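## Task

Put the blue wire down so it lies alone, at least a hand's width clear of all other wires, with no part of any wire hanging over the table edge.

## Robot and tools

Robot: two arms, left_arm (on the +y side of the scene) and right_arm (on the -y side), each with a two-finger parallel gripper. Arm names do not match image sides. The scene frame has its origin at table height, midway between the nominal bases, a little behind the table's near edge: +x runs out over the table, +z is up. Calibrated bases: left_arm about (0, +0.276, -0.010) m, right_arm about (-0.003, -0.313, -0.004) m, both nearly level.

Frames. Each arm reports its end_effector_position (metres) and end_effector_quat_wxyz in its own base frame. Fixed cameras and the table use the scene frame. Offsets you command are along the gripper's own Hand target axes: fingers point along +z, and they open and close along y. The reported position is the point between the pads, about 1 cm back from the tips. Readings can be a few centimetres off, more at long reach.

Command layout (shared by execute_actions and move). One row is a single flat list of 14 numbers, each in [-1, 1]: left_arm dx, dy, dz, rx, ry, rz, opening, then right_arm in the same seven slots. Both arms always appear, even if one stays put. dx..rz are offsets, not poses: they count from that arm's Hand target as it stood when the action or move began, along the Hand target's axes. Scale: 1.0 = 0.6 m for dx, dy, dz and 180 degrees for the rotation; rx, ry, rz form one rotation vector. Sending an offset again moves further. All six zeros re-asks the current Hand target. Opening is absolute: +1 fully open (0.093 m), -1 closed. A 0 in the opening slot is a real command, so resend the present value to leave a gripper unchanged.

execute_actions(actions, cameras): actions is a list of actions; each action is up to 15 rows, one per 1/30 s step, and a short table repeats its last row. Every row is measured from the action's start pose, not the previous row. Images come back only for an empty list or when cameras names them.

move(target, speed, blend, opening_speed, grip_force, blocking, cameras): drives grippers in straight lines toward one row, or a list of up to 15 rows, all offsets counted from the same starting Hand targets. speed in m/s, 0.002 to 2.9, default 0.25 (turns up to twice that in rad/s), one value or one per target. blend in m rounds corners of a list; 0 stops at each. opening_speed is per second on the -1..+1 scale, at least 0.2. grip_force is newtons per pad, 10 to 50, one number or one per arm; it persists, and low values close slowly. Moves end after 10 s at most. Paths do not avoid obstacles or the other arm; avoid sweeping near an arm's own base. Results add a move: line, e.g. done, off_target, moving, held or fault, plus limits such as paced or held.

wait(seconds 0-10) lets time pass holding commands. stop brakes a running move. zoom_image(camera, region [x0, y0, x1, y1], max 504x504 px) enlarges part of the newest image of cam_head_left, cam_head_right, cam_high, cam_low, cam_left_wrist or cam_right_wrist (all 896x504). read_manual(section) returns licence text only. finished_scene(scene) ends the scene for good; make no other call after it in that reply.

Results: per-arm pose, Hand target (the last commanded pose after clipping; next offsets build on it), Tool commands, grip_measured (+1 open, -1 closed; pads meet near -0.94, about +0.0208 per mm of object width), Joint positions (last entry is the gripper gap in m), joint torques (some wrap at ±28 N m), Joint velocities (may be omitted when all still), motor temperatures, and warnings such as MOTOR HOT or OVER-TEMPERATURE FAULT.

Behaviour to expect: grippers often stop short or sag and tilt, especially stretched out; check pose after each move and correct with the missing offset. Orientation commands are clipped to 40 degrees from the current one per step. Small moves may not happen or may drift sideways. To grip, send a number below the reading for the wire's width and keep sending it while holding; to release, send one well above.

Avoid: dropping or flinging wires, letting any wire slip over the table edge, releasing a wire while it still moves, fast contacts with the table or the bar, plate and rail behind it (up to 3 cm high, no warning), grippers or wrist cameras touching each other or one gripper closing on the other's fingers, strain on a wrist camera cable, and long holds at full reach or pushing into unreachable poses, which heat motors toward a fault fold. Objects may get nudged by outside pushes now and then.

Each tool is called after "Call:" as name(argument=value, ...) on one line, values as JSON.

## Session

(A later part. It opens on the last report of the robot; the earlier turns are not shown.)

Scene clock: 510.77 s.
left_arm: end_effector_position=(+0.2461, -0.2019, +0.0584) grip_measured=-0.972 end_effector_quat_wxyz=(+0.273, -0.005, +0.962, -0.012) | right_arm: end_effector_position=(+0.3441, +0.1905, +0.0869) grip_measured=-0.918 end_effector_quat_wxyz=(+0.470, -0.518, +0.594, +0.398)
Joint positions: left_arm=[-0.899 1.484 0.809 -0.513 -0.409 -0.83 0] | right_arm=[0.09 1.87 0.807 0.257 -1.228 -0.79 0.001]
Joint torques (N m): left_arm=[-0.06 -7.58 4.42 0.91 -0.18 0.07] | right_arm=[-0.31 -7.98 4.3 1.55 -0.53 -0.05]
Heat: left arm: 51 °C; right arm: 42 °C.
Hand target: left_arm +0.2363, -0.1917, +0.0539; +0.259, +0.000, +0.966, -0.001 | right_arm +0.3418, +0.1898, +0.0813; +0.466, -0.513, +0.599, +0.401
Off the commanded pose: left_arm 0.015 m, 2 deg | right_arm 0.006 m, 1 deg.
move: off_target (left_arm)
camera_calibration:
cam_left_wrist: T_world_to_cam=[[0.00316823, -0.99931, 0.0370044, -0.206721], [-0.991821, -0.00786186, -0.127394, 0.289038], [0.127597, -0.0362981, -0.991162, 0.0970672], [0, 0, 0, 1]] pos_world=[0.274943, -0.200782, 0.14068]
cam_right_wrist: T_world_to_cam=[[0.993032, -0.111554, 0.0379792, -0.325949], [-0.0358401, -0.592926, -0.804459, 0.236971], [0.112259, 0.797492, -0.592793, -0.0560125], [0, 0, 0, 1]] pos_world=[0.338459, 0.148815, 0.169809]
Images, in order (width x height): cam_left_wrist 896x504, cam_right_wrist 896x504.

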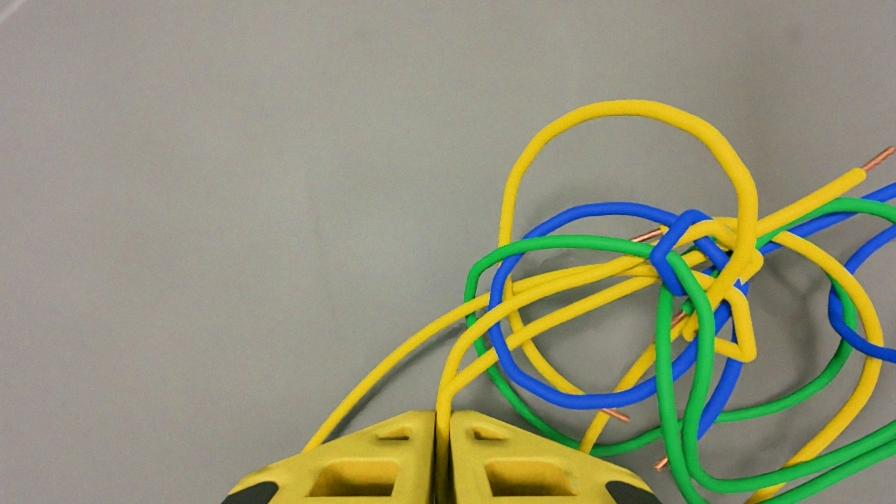

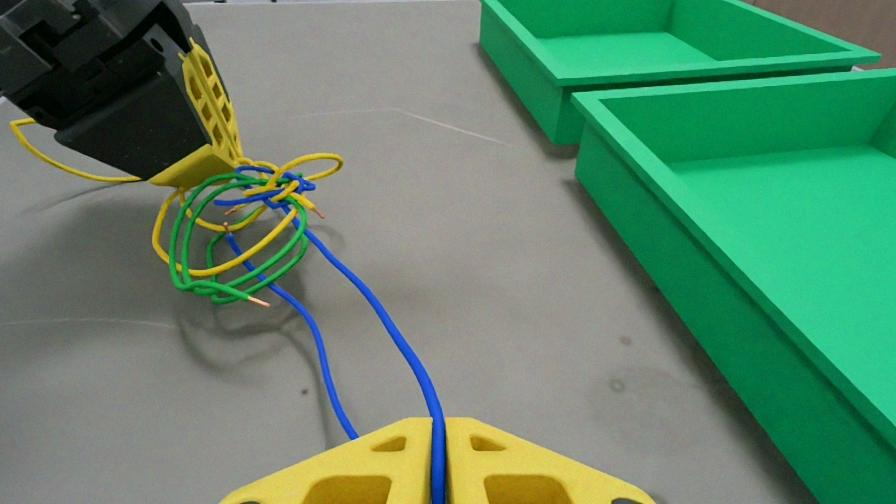

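Call:
move(target=[0.05,0.1,-0.055,0,0,0,-1,0,0,0,0,0,0,-0.924], speed=0.08, cameras=["cam_left_wrist","cam_right_wrist"])

Call:
zoom_image(camera="cam_left_wrist", region=[450, 100, 896, 450])

Scene clock: 515.07 s.
left_arm: end_effector_position=(+0.2172, -0.1735, +0.0905) grip_measured=-0.972 end_effector_quat_wxyz=(+0.302, -0.005, +0.950, -0.077) | right_arm: end_effector_position=(+0.3346, +0.1983, +0.0890) grip_measured=-0.918 end_effector_quat_wxyz=(+0.465, -0.523, +0.580, +0.417)
Joint positions: left_arm=[-0.893 1.143 0.648 -0.546 -0.366 -0.803 0] | right_arm=[0.11 1.87 0.801 0.257 -1.262 -0.79 0.001]
Joint torques (N m): left_arm=[1.61 -4.21 3.97 0.12 -0.5 0.08] | right_arm=[-1.89 -8.09 4.74 1.47 -0.21 -0.05]
Heat: left arm: 50 °C; right arm: 42 °C.
Hand target: left_arm +0.1938, -0.1317, +0.0674; +0.259, +0.000, +0.966, -0.001 | right_arm +0.3418, +0.1899, +0.0813; +0.466, -0.513, +0.599, +0.401
Off the commanded pose: left_arm 0.053 m, 10 deg | right_arm 0.014 m, 3 deg.
move: off_target (left_arm, right_arm)
camera_calibration:
cam_left_wrist: T_world_to_cam=[[-0.0379789, -0.986569, 0.158866, -0.179296], [-0.981736, 0.00717912, -0.190114, 0.2707], [0.18642, -0.163185, -0.968823, 0.0968531], [0, 0, 0, 1]] pos_world=[0.240891, -0.163026, 0.173781]
cam_right_wrist: T_world_to_cam=[[0.997196, -0.0699291, 0.0266597, -0.324327], [-0.0184575, -0.57503, -0.817924, 0.234846], [0.0725268, 0.815138, -0.574708, -0.0517934], [0, 0, 0, 1]] pos_world=[0.331508, 0.154583, 0.170967]
Images, in order (width x height): cam_left_wrist 896x504, cam_right_wrist 896x504.

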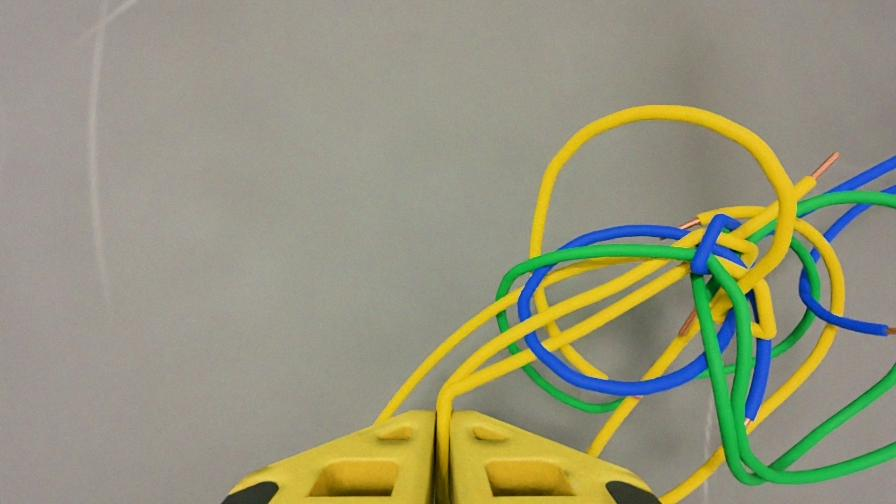

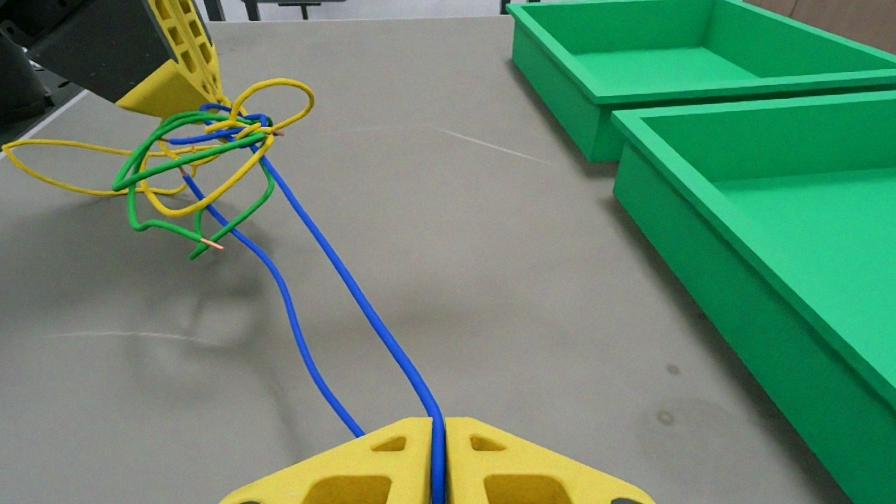

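Scaled by 1.130.

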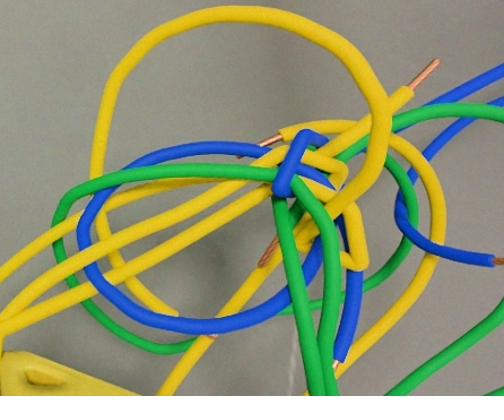

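Call:
move(target=[0.02,0.06,-0.03,0,0,0,-1,0,0,-0.05,0,0,0,-0.924], speed=0.06, cameras=["cam_left_wrist","cam_right_wrist"])

Call:
zoom_image(camera="cam_left_wrist", region=[450, 100, 896, 450])

Scene clock: 520.33 s.
left_arm: end_effector_position=(+0.2066, -0.1649, +0.1129) grip_measured=-0.972 end_effector_quat_wxyz=(+0.314, +0.008, +0.940, -0.130) | right_arm: end_effector_position=(+0.3099, +0.1808, +0.0818) grip_measured=-0.918 end_effector_quat_wxyz=(+0.436, -0.507, +0.587, +0.456)
Joint positions: left_arm=[-0.852 0.958 0.607 -0.578 -0.283 -0.741 0] | right_arm=[0.053 1.865 0.807 -0.051 -1.342 -1.004 0.001]
Joint torques (N m): left_arm=[2.7 -3.06 3.84 -0.43 -1.03 0.1] | right_arm=[-4.75 -10.78 7.62 1.18 -0.09 -0.24]
Heat: left arm: 49 °C; right arm: 43 °C.
Hand target: left_arm +0.1745, -0.0957, +0.0769; +0.259, +0.000, +0.966, -0.001 | right_arm +0.3374, +0.1611, +0.0887; +0.466, -0.513, +0.599, +0.401
Off the commanded pose: left_arm 0.084 m, 16 deg | right_arm 0.035 m, 7 deg.
move: off_target (left_arm, right_arm)
camera_calibration:
cam_left_wrist: T_world_to_cam=[[-0.0976705, -0.963398, 0.24965, -0.168895], [-0.973946, 0.0409385, -0.223055, 0.272166], [0.20467, -0.264932, -0.942296, 0.0983738], [0, 0, 0, 1]] pos_world=[0.228445, -0.147792, 0.19557]
cam_right_wrist: T_world_to_cam=[[0.997152, -0.0339775, -0.0673258, -0.299537], [-0.074837, -0.556029, -0.827787, 0.233196], [-0.00930899, 0.830468, -0.556988, -0.0187365], [0, 0, 0, 1]] pos_world=[0.315961, 0.135046, 0.162434]
Images, in order (width x height): cam_left_wrist 896x504, cam_right_wrist 896x504.

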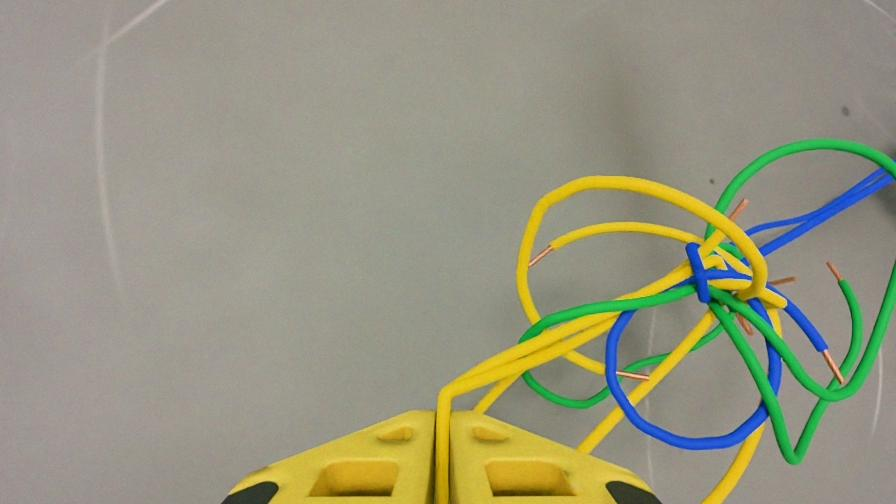

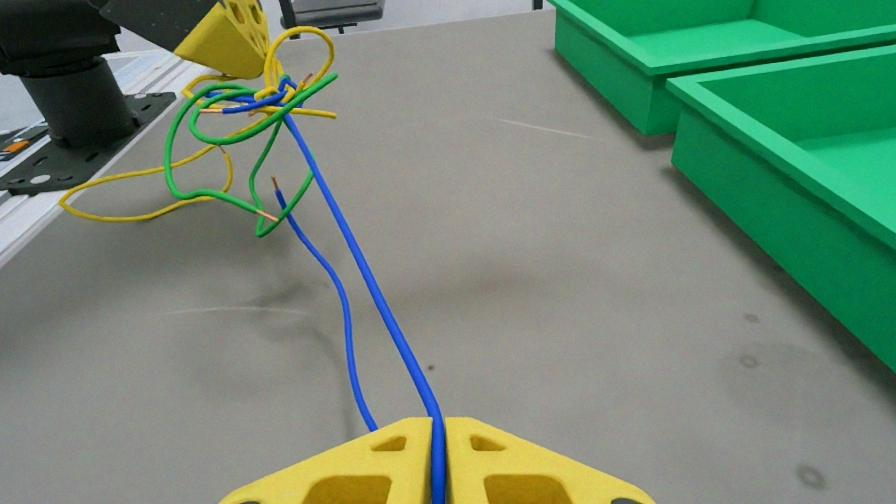

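Scaled by 1.130.

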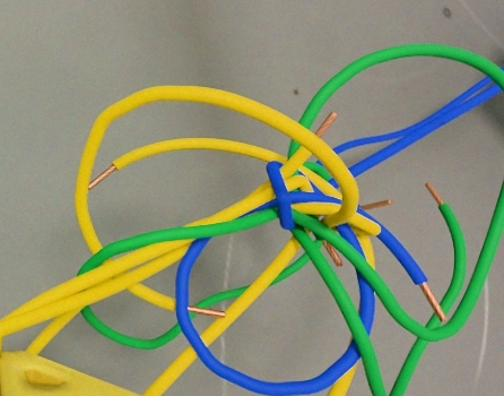

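Call:
move(target=[0,0,0,0,0,0,-1,-0.1,-0.1,-0.05,0,0,0,-0.924], speed=0.06, cameras=["cam_left_wrist","cam_right_wrist","cam_head_right"])

Call:
zoom_image(camera="cam_left_wrist", region=[450, 100, 896, 450])

Scene clock: 527.47 s.
left_arm: end_effector_position=(+0.1776, -0.1053, +0.0810) grip_measured=-0.972 end_effector_quat_wxyz=(+0.261, +0.005, +0.965, -0.016) | right_arm: end_effector_position=(+0.3898, +0.1380, +0.1555) grip_measured=-0.923 end_effector_quat_wxyz=(+0.468, -0.510, +0.598, +0.404)
Joint positions: left_arm=[-0.82 0.901 0.558 -0.824 -0.352 -0.738 0] | right_arm=[-0.065 1.912 1.274 -0.589 -1.318 -1.209 0.001]
Joint torques (N m): left_arm=[0.42 -2.11 5.5 1.09 -0.42 -0.01] | right_arm=[-0.24 -8.68 8.2 0.76 -0.6 -0.25]
Heat: left arm: 49 °C; right arm: 44 °C.
Hand target: left_arm +0.1744, -0.0957, +0.0769; +0.259, +0.000, +0.966, -0.001 | right_arm +0.3948, +0.1376, +0.1540; +0.466, -0.513, +0.599, +0.401
Off the commanded pose: left_arm 0.011 m, 2 deg | right_arm 0.005 m, 1 deg.
move: off_target (left_arm)
camera_calibration:
cam_left_wrist: T_world_to_cam=[[-0.0182993, -0.999058, 0.0393596, -0.107107], [-0.994561, 0.0141517, -0.103189, 0.225582], [0.102535, -0.0410338, -0.993883, 0.135999], [0, 0, 0, 1]] pos_world=[0.20845, -0.104618, 0.16266]
cam_right_wrist: T_world_to_cam=[[0.992953, -0.117318, 0.0167425, -0.375671], [-0.0554552, -0.584846, -0.809246, 0.269945], [0.104731, 0.802615, -0.587231, 0.0225331], [0, 0, 0, 1]] pos_world=[0.385633, 0.095718, 0.237974]
Images, in order (width x height): cam_head_right 896x504, cam_left_wrist 896x504, cam_right_wrist 896x504.

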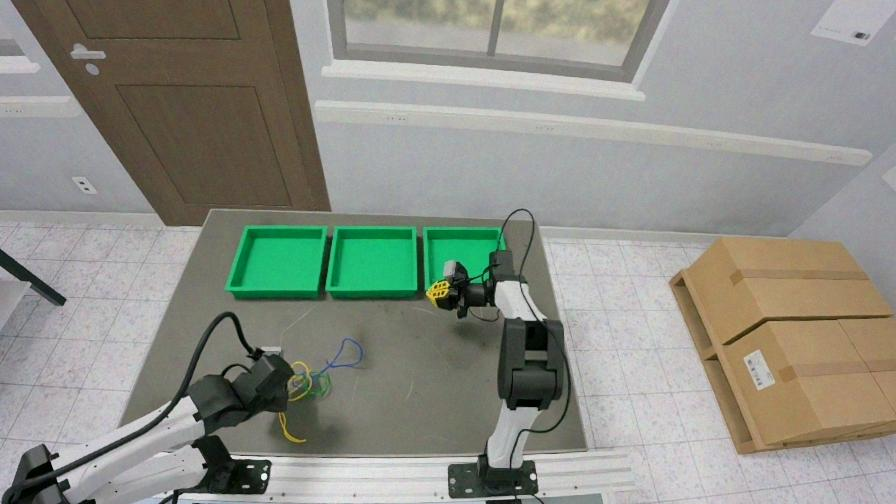

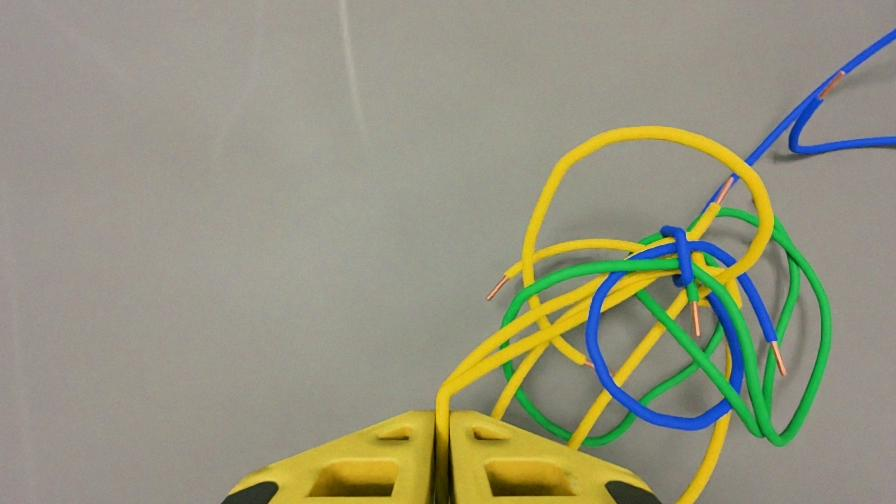

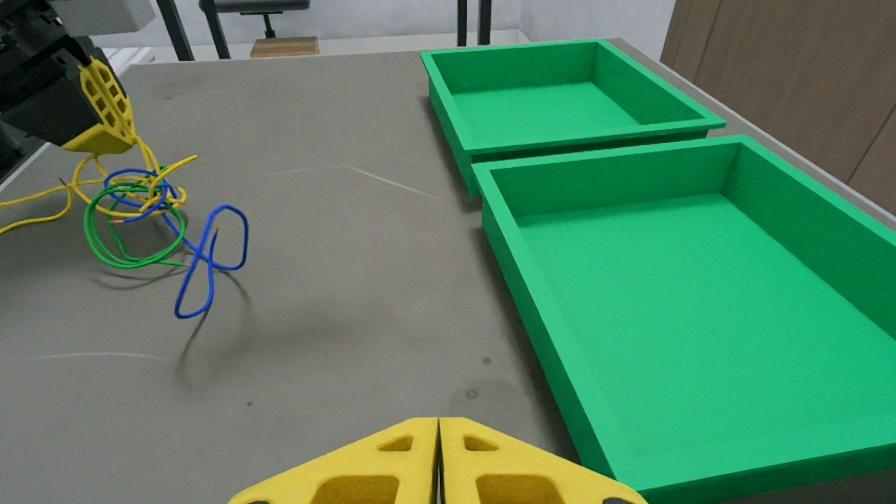

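Scaled by 1.130.

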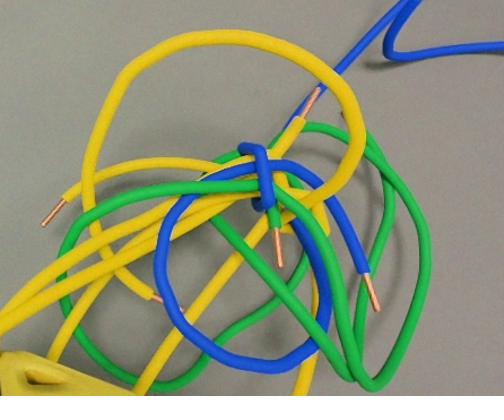

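Call:
zoom_image(camera="cam_left_wrist", region=[590, 180, 800, 400])

Call:
zoom_image(camera="cam_right_wrist", region=[50, 120, 260, 330])

Scaled by 2.291.

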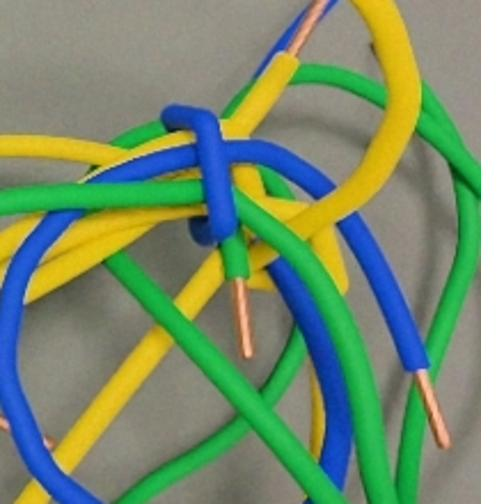

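Scaled by 2.400.

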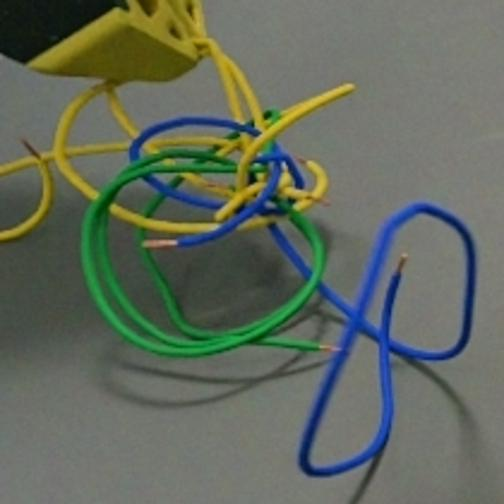

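Call:
move(target=[[0.02,-0.03,0.04,0,0,0,-1,0,0,0,0,0,0,-0.924],[0.02,-0.03,0.04,0,0,0,-0.6,0,0,0,0,0,0,-0.924],[-0.03,0,-0.06,0,0,0,-0.6,0,0,0,0,0,0,-0.924]], speed=0.1, cameras=["cam_left_wrist","cam_right_wrist","cam_head_right"])

Call:
zoom_image(camera="cam_left_wrist", region=[400, 150, 800, 450])

Scene clock: 553.23 s.
left_arm: end_effector_position=(+0.1710, -0.0961, +0.1078) grip_measured=-0.602 end_effector_quat_wxyz=(+0.255, +0.002, +0.967, +0.004) | right_arm: end_effector_position=(+0.3896, +0.1381, +0.1554) grip_measured=-0.923 end_effector_quat_wxyz=(+0.467, -0.510, +0.598, +0.405)
Joint positions: left_arm=[-0.835 0.885 0.667 -0.994 -0.379 -0.761 0.016] | right_arm=[-0.065 1.912 1.274 -0.592 -1.318 -1.21 0.001]
Joint torques (N m): left_arm=[0.66 -1.57 8.87 0.99 -0.22 0.1] | right_arm=[-0.18 -8.66 8.24 0.73 -0.62 -0.24]
Motor temperatures (°C): left_arm=[27 41 48 40 31 30 28] | right_arm=[27 44 46 37 27 30 27]
Heat: left arm: 48 °C; right arm: 46 °C.
Hand target: left_arm +0.1720, -0.0956, +0.1171; +0.259, +0.000, +0.966, -0.001 | right_arm +0.3948, +0.1376, +0.1540; +0.466, -0.513, +0.599, +0.401
Off the commanded pose: left_arm 0.009 m, 1 deg | right_arm 0.005 m, 1 deg.
move: done
camera_calibration:
cam_left_wrist: T_world_to_cam=[[-0.00254716, -0.999994, 0.00214293, -0.0978442], [-0.99583, 0.00234112, -0.0911985, 0.219413], [0.091193, -0.00236629, -0.99583, 0.16949], [0, 0, 0, 1]] pos_world=[0.202792, -0.0979563, 0.189003]
cam_right_wrist: T_world_to_cam=[[0.993011, -0.116941, 0.0159433, -0.37534], [-0.055895, -0.584953, -0.809139, 0.270088], [0.103947, 0.802593, -0.587401, 0.0228982], [0, 0, 0, 1]] pos_world=[0.385433, 0.0957183, 0.237973]
Images, in order (width x height): cam_head_right 896x504, cam_left_wrist 896x504, cam_right_wrist 896x504.

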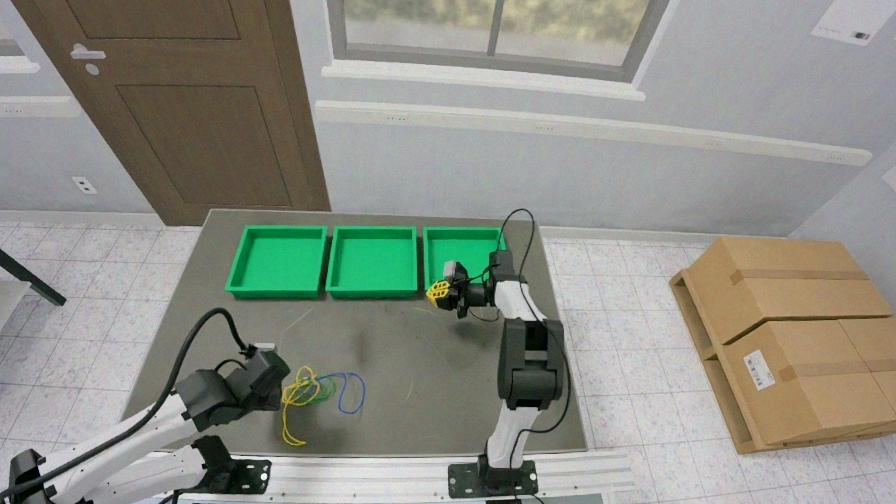

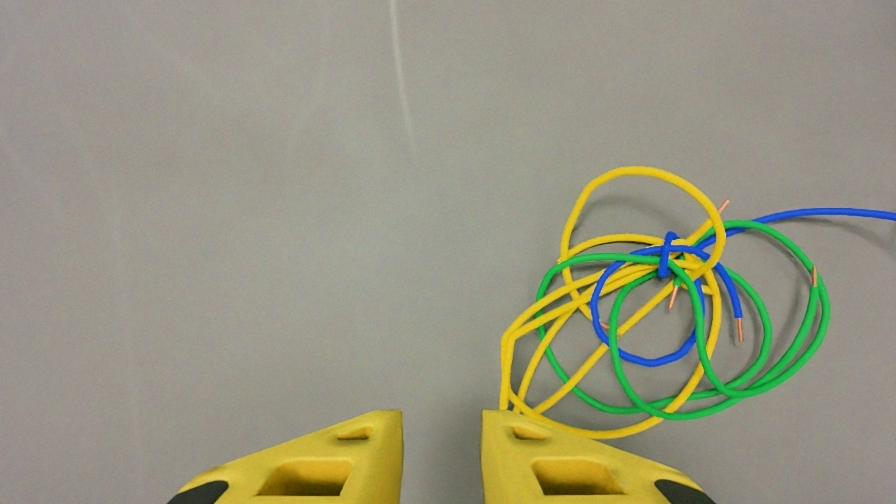

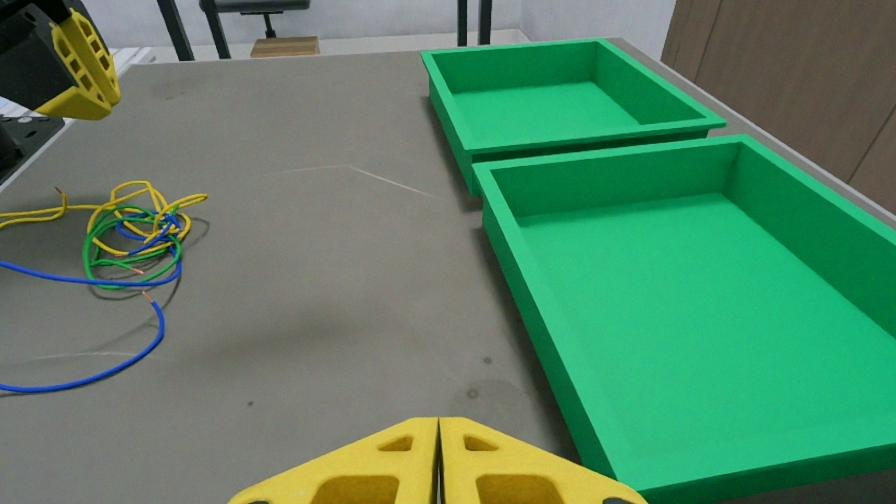

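Scaled by 1.260.

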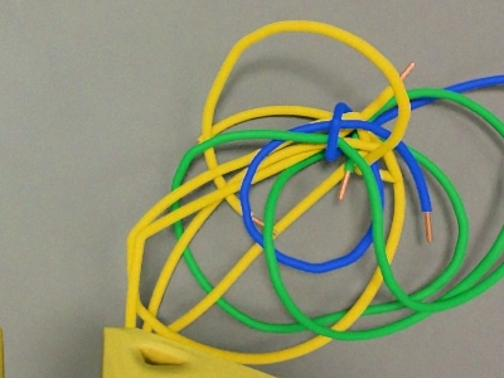

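Call:
move(target=[-0.002,-0.063,0.032,0.25,0,0.433,-0.6,0,0,0,0,0,0,-0.924], speed=0.2, cameras=["cam_left_wrist"])

Call:
zoom_image(camera="cam_left_wrist", region=[250, 200, 650, 500])

Scene clock: 572.77 s.
left_arm: end_effector_position=(+0.1799, -0.1318, +0.0932) grip_measured=-0.602 end_effector_quat_wxyz=(+0.178, +0.684, +0.685, -0.177) | right_arm: end_effector_position=(+0.3896, +0.1381, +0.1554) grip_measured=-0.923 end_effector_quat_wxyz=(+0.467, -0.510, +0.598, +0.405)
Joint positions: left_arm=[-0.272 1.212 0.784 -0.992 0.486 1.259 0.016] | right_arm=[-0.065 1.912 1.274 -0.592 -1.318 -1.21 0.001]
Joint torques (N m): left_arm=[0.79 -2.54 8.51 0.49 0.65 0.14] | right_arm=[-0.14 -8.69 8.29 0.73 -0.61 -0.25]
Heat: left arm: 49 °C; right arm: 47 °C.
Hand target: left_arm +0.1826, -0.1334, +0.1011; +0.184, +0.683, +0.683, -0.183 | right_arm +0.3948, +0.1376, +0.1540; +0.466, -0.513, +0.599, +0.401
Off the commanded pose: left_arm 0.009 m, 1 deg | right_arm 0.005 m, 1 deg.
move: done
camera_calibration:
cam_left_wrist: T_world_to_cam=[[-0.999957, -0.00292325, 0.00885414, 0.176674], [-0.00364007, 0.996621, -0.0820562, 0.178619], [-0.00858435, -0.0820848, -0.996588, 0.161562], [0, 0, 0, 1]] pos_world=[0.178703, -0.164237, 0.174104]
Images, in order (width x height): cam_left_wrist 896x504.

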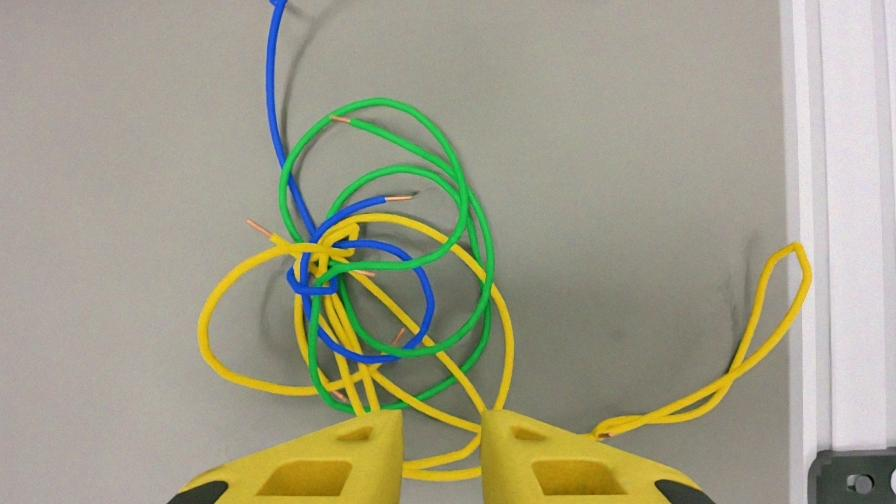

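Scaled by 1.260.

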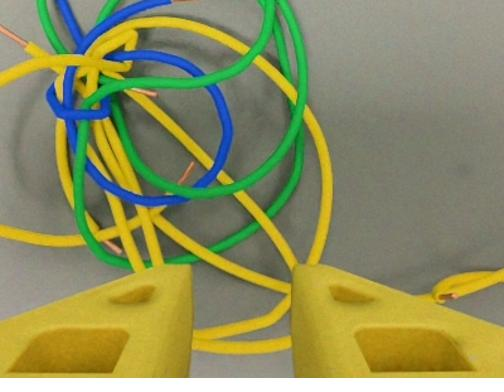

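Call:
move(target=[[-0.0057,0.0058,0.105,0,0,0,-0.6,0,0,0,0,0,0,-0.924],[-0.0057,0.0058,0.105,0,0,0,-1,0,0,0,0,0,0,-0.924]], speed=0.1, cameras=["cam_left_wrist","cam_right_wrist"])

Call:
zoom_image(camera="cam_left_wrist", region=[200, 150, 650, 504])

Scene clock: 584.67 s.
left_arm: end_effector_position=(+0.1911, -0.1697, +0.0560) grip_measured=-0.977 end_effector_quat_wxyz=(+0.195, +0.682, +0.681, -0.184) | right_arm: end_effector_position=(+0.3896, +0.1381, +0.1554) grip_measured=-0.923 end_effector_quat_wxyz=(+0.467, -0.510, +0.598, +0.405)
Joint positions: left_arm=[-0.413 1.322 0.685 -0.682 0.486 1.096 0] | right_arm=[-0.065 1.912 1.274 -0.592 -1.318 -1.21 0.001]
Joint torques (N m): left_arm=[-0.88 -3.41 4.66 1.01 0.32 0.01] | right_arm=[-0.24 -8.65 8.25 0.72 -0.59 -0.24]
Heat: left arm: 49 °C; right arm: 48 °C.
Hand target: left_arm +0.1861, -0.1680, +0.0483; +0.184, +0.683, +0.683, -0.183 | right_arm +0.3948, +0.1376, +0.1540; +0.466, -0.513, +0.599, +0.401
Off the commanded pose: left_arm 0.009 m, 1 deg | right_arm 0.005 m, 1 deg.
move: done
camera_calibration:
cam_left_wrist: T_world_to_cam=[[-0.999988, -0.00201262, -0.00441634, 0.188998], [-0.00147928, 0.993059, -0.117605, 0.214502], [0.00462239, -0.117597, -0.993051, 0.112741], [0, 0, 0, 1]] pos_world=[0.188792, -0.199375, 0.138019]
cam_right_wrist: T_world_to_cam=[[0.993011, -0.116941, 0.0159433, -0.37534], [-0.055895, -0.584953, -0.809139, 0.270088], [0.103947, 0.802593, -0.587401, 0.0228982], [0, 0, 0, 1]] pos_world=[0.385433, 0.0957183, 0.237973]
Images, in order (width x height): cam_left_wrist 896x504, cam_right_wrist 896x504.

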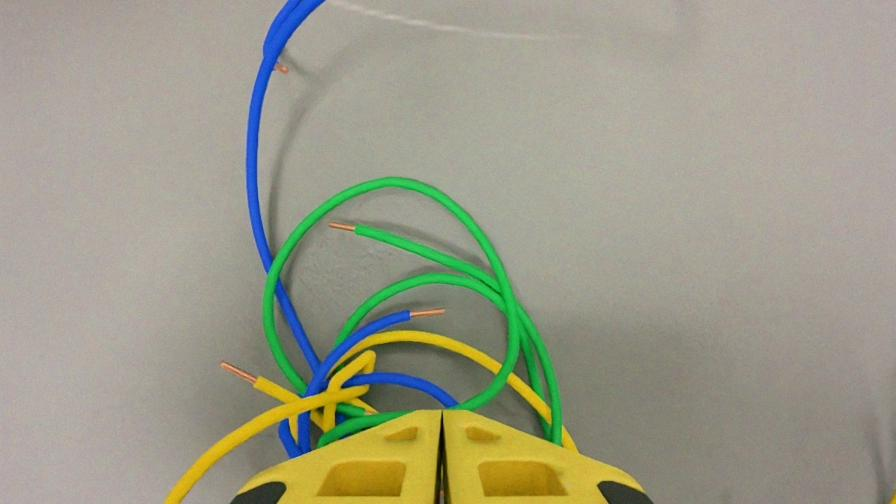

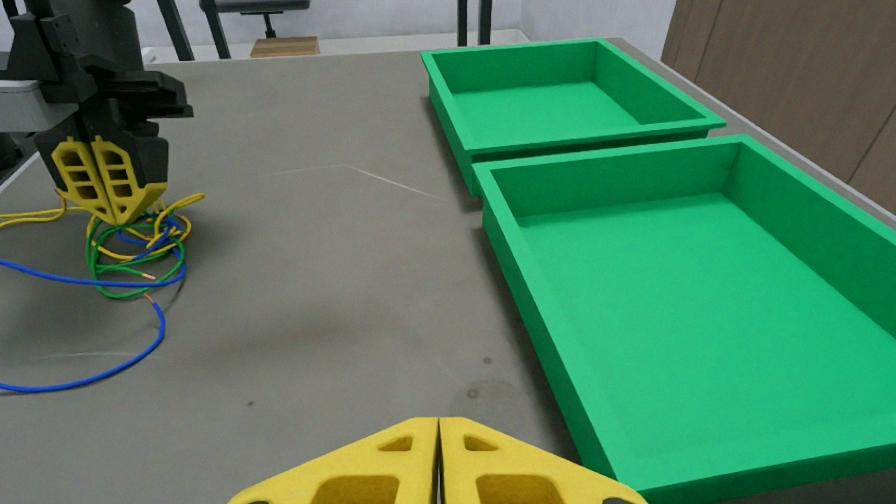

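Scaled by 1.120.

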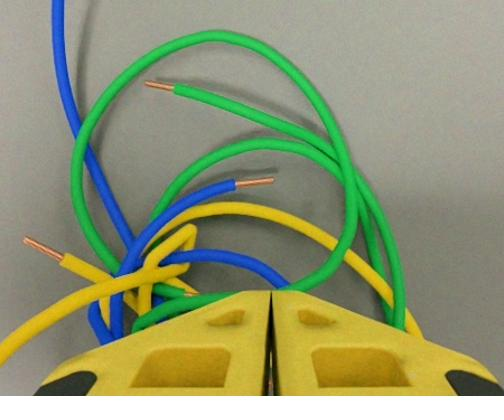

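Call:
move(target=[[0,0,0,0,0,0,-0.6,0,0,0,0,0,0,-0.924],[0.0215,-0.012,0.024,0,0,0,-0.6,0,0,0,0,0,0,-0.924]], speed=0.1, cameras=["cam_left_wrist"])

Call:
zoom_image(camera="cam_left_wrist", region=[200, 200, 650, 504])

Scene clock: 591.50 s.
left_arm: end_effector_position=(+0.1841, -0.1667, +0.0382) grip_measured=-0.602 end_effector_quat_wxyz=(+0.195, +0.682, +0.681, -0.184) | right_arm: end_effector_position=(+0.3896, +0.1381, +0.1554) grip_measured=-0.923 end_effector_quat_wxyz=(+0.467, -0.510, +0.598, +0.405)
Joint positions: left_arm=[-0.413 1.325 0.609 -0.602 0.486 1.096 0.016] | right_arm=[-0.065 1.912 1.274 -0.592 -1.318 -1.21 0.001]
Joint torques (N m): left_arm=[-0.55 -2.96 4.26 1.04 0.33 0.05] | right_arm=[-0.21 -8.66 8.29 0.74 -0.6 -0.24]
Heat: left arm: 48 °C; right arm: 48 °C.
Hand target: left_arm +0.1789, -0.1640, +0.0293; +0.184, +0.683, +0.683, -0.183 | right_arm +0.3948, +0.1376, +0.1540; +0.466, -0.513, +0.599, +0.401
Off the commanded pose: left_arm 0.011 m, 1 deg | right_arm 0.005 m, 1 deg.
move: off_target (left_arm)
camera_calibration:
cam_left_wrist: T_world_to_cam=[[-0.999985, -0.00209835, -0.00511052, 0.181996], [-0.00148119, 0.993024, -0.117902, 0.209351], [0.00532227, -0.117892, -0.993012, 0.0952711], [0, 0, 0, 1]] pos_world=[0.181796, -0.196277, 0.120218]
Images, in order (width x height): cam_left_wrist 896x504.

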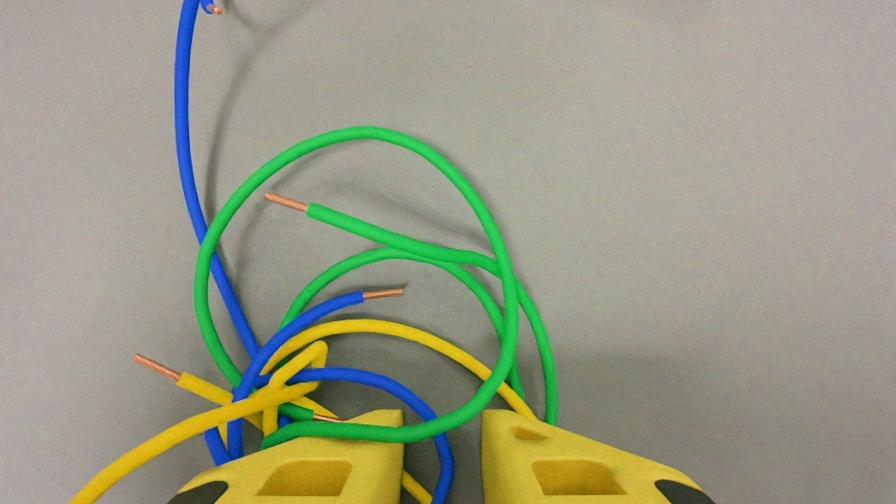

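Scaled by 1.120.

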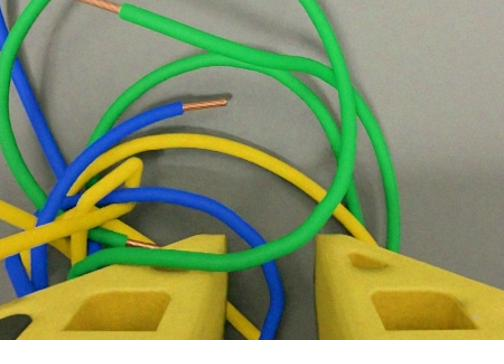

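Call:
move(target=[[0,0,0,0,0,0,-1,0,0,0,0,0,0,-0.924],[0.05,-0.04,-0.06,0,0,0,-1,0,0,0,0,0,0,-0.924]], speed=0.06, cameras=["cam_left_wrist","cam_right_wrist"])

Call:
zoom_image(camera="cam_left_wrist", region=[200, 150, 650, 504])

Scene clock: 597.67 s.
left_arm: end_effector_position=(+0.1645, -0.1211, +0.0465) grip_measured=-0.972 end_effector_quat_wxyz=(+0.187, +0.685, +0.683, -0.171) | right_arm: end_effector_position=(+0.3896, +0.1381, +0.1554) grip_measured=-0.923 end_effector_quat_wxyz=(+0.467, -0.510, +0.598, +0.405)
Joint positions: left_arm=[-0.236 1.177 0.568 -0.808 0.49 1.299 0] | right_arm=[-0.065 1.912 1.274 -0.592 -1.318 -1.21 0.001]
Joint torques (N m): left_arm=[0.75 -4.03 4.6 0.5 0.66 0.16] | right_arm=[-0.23 -8.64 8.24 0.73 -0.59 -0.25]
Heat: left arm: 48 °C; right arm: 48 °C.
Hand target: left_arm +0.1550, -0.1200, +0.0455; +0.184, +0.683, +0.683, -0.183 | right_arm +0.3948, +0.1376, +0.1540; +0.466, -0.513, +0.599, +0.401
Off the commanded pose: left_arm 0.010 m, 2 deg | right_arm 0.005 m, 1 deg.
move: done
camera_calibration:
cam_left_wrist: T_world_to_cam=[[-0.999912, -0.00323076, -0.0128897, 0.162683], [-0.00210359, 0.996248, -0.0865213, 0.164062], [0.0131208, -0.0864866, -0.996167, 0.111619], [0, 0, 0, 1]] pos_world=[0.161549, -0.153267, 0.127482]
cam_right_wrist: T_world_to_cam=[[0.993011, -0.116941, 0.0159433, -0.37534], [-0.055895, -0.584953, -0.809139, 0.270088], [0.103947, 0.802593, -0.587401, 0.0228982], [0, 0, 0, 1]] pos_world=[0.385433, 0.0957183, 0.237973]
Images, in order (width x height): cam_left_wrist 896x504, cam_right_wrist 896x504.

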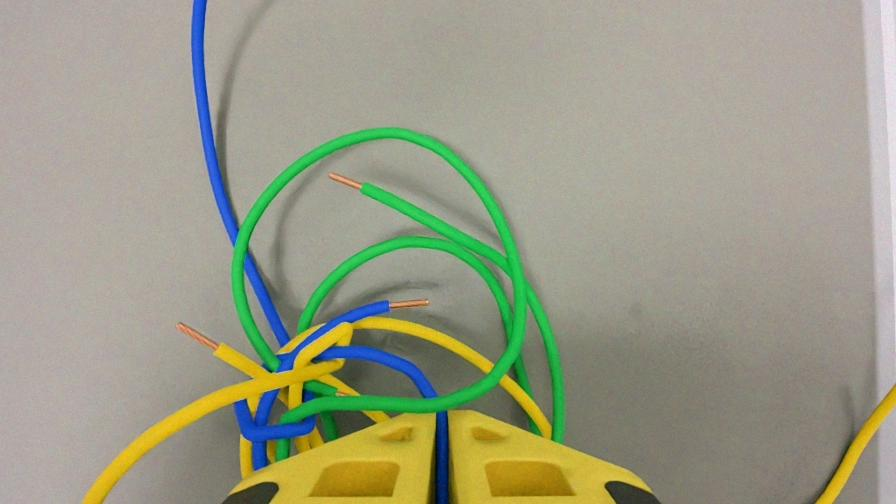

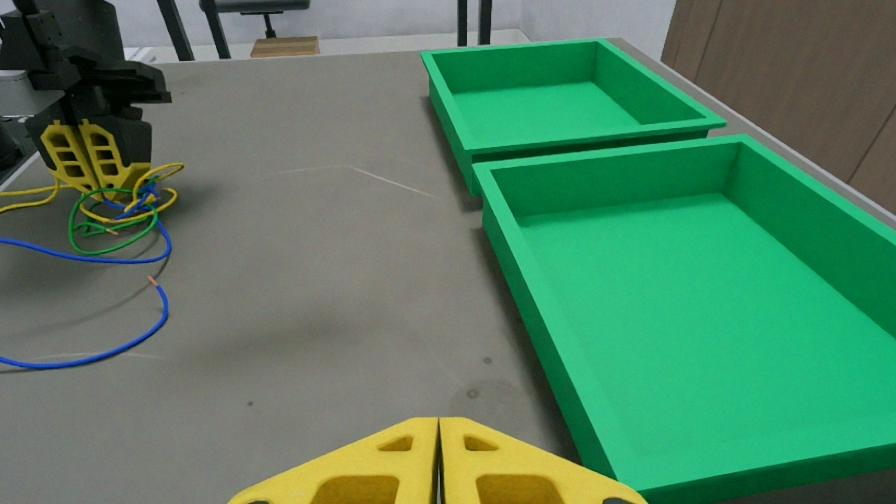

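Scaled by 1.120.

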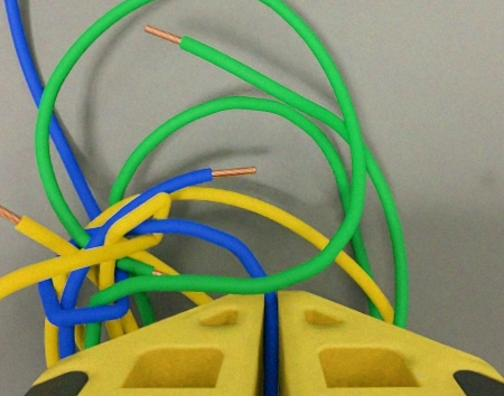

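Call:
move(target=[-0.15,0.25,0.071,0,0,0,-1,0,0,0,0,0,0,-0.924], speed=0.15, cameras=["cam_left_wrist","cam_right_wrist"])

Call:
zoom_image(camera="cam_right_wrist", region=[200, 250, 504, 504])

Scene clock: 609.40 s.
left_arm: end_effector_position=(+0.3019, -0.2164, +0.0532) grip_measured=-0.972 end_effector_quat_wxyz=(+0.189, +0.680, +0.683, -0.188) | right_arm: end_effector_position=(+0.3896, +0.1381, +0.1554) grip_measured=-0.923 end_effector_quat_wxyz=(+0.467, -0.510, +0.598, +0.405)
Joint positions: left_arm=[-0.407 1.8 1.149 -0.685 0.49 1.102 0] | right_arm=[-0.065 1.912 1.274 -0.592 -1.318 -1.21 0.001]
Joint torques (N m): left_arm=[-0.99 -7.41 8.08 0.75 0.3 -0.01] | right_arm=[-0.17 -8.65 8.27 0.72 -0.61 -0.26]
Heat: left arm: 48 °C; right arm: 48 °C.
Hand target: left_arm +0.3049, -0.2192, +0.0538; +0.184, +0.683, +0.683, -0.183 | right_arm +0.3948, +0.1376, +0.1540; +0.466, -0.513, +0.599, +0.401
Off the commanded pose: left_arm 0.004 m, 1 deg | right_arm 0.005 m, 1 deg.
move: done
camera_calibration:
cam_left_wrist: T_world_to_cam=[[-0.999945, -0.00269773, 0.0101581, 0.298841], [-0.00383793, 0.993478, -0.113957, 0.261299], [-0.00978438, -0.113989, -0.993434, 0.109107], [0, 0, 0, 1]] pos_world=[0.300895, -0.246351, 0.135132]
cam_right_wrist: T_world_to_cam=[[0.993011, -0.116941, 0.0159433, -0.37534], [-0.055895, -0.584953, -0.809139, 0.270088], [0.103947, 0.802593, -0.587401, 0.0228982], [0, 0, 0, 1]] pos_world=[0.385433, 0.0957183, 0.237973]
Images, in order (width x height): cam_left_wrist 896x504, cam_right_wrist 896x504.

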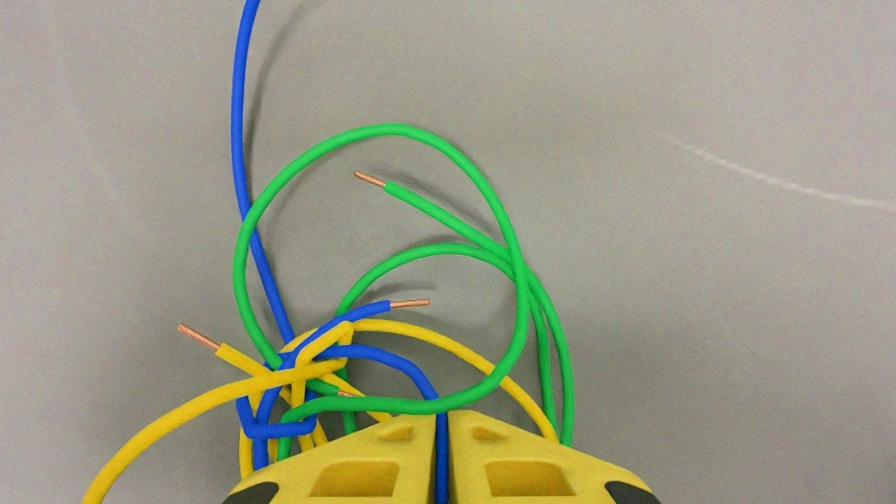

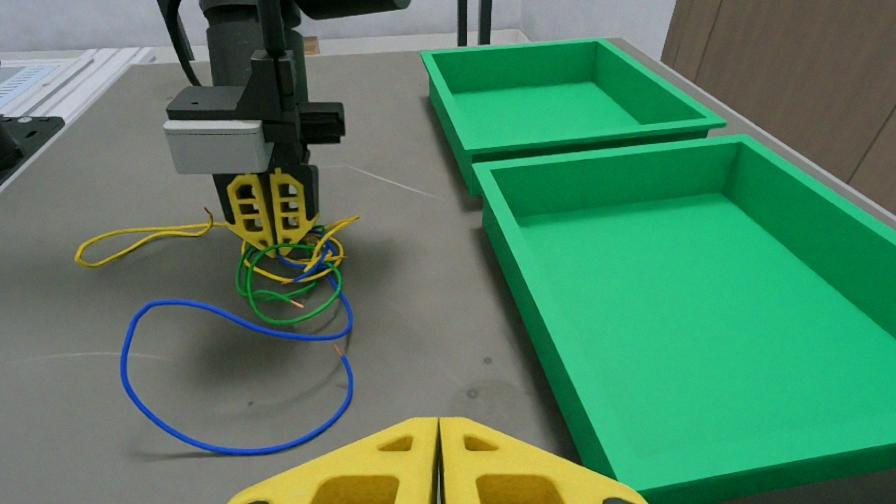

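Scaled by 1.658.

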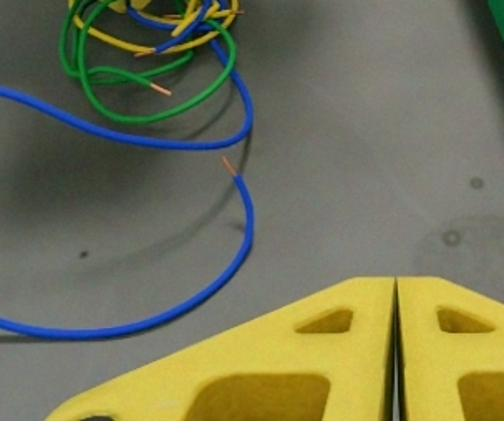

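Call:
move(target=[0.097,0,-0.175,0,0,0,-1,0,0,0,0,0,0,-0.924], speed=0.15, cameras=["cam_left_wrist","cam_right_wrist"])

Call:
zoom_image(camera="cam_right_wrist", region=[150, 100, 454, 404])

Call:
zoom_image(camera="cam_left_wrist", region=[150, 200, 600, 504])

Scene clock: 631.30 s.
left_arm: end_effector_position=(+0.3017, -0.1145, +0.0990) grip_measured=-0.972 end_effector_quat_wxyz=(+0.165, +0.680, +0.690, -0.186) | right_arm: end_effector_position=(+0.3896, +0.1381, +0.1554) grip_measured=-0.923 end_effector_quat_wxyz=(+0.467, -0.510, +0.598, +0.405)
Joint positions: left_arm=[-0.109 1.72 1.264 -1.084 0.502 1.44 0] | right_arm=[-0.065 1.912 1.274 -0.592 -1.318 -1.21 0.001]
Joint torques (N m): left_arm=[0.36 -9.99 8.24 0.21 0.67 0.13] | right_arm=[-0.23 -8.62 8.25 0.74 -0.6 -0.25]
Heat: left arm: 48 °C; right arm: 49 °C.
Hand target: left_arm +0.3050, -0.1163, +0.1156; +0.184, +0.683, +0.683, -0.183 | right_arm +0.3948, +0.1376, +0.1540; +0.466, -0.513, +0.599, +0.401
Off the commanded pose: left_arm 0.017 m, 2 deg | right_arm 0.005 m, 1 deg.
move: off_target (left_arm)
camera_calibration:
cam_left_wrist: T_world_to_cam=[[-0.999065, -0.00566137, 0.0428647, 0.294555], [-0.00894327, 0.997009, -0.0767642, 0.163477], [-0.0423019, -0.0770758, -0.996127, 0.18052], [0, 0, 0, 1]] pos_world=[0.303377, -0.147407, 0.179745]
cam_right_wrist: T_world_to_cam=[[0.993011, -0.116941, 0.0159433, -0.37534], [-0.055895, -0.584953, -0.809139, 0.270088], [0.103947, 0.802593, -0.587401, 0.0228982], [0, 0, 0, 1]] pos_world=[0.385433, 0.0957183, 0.237973]
Images, in order (width x height): cam_left_wrist 896x504, cam_right_wrist 896x504.

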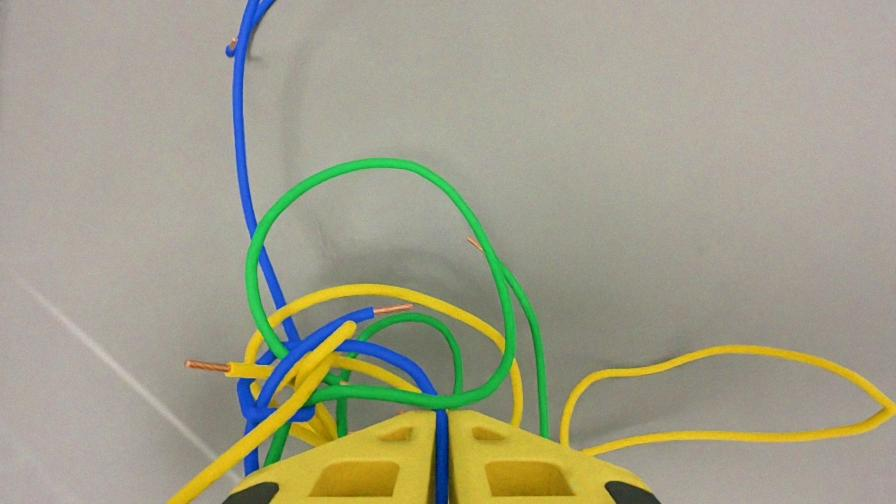

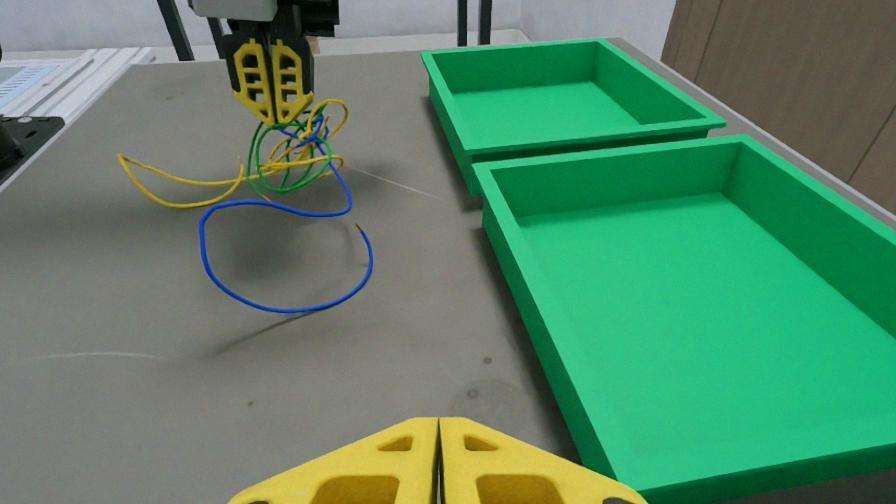

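Scaled by 1.658.

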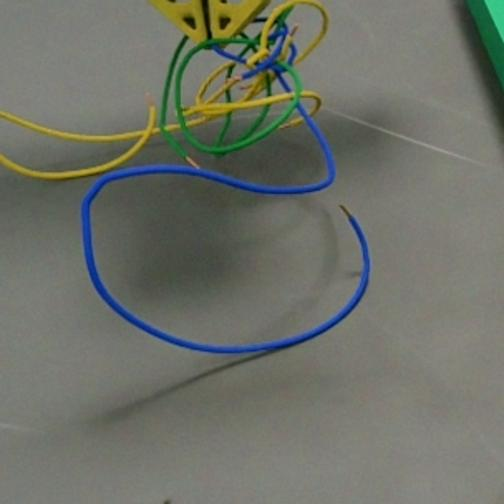

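Scaled by 1.120.

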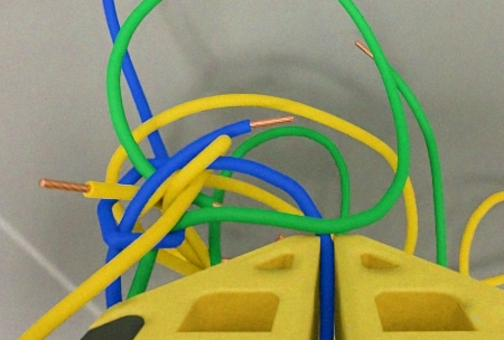

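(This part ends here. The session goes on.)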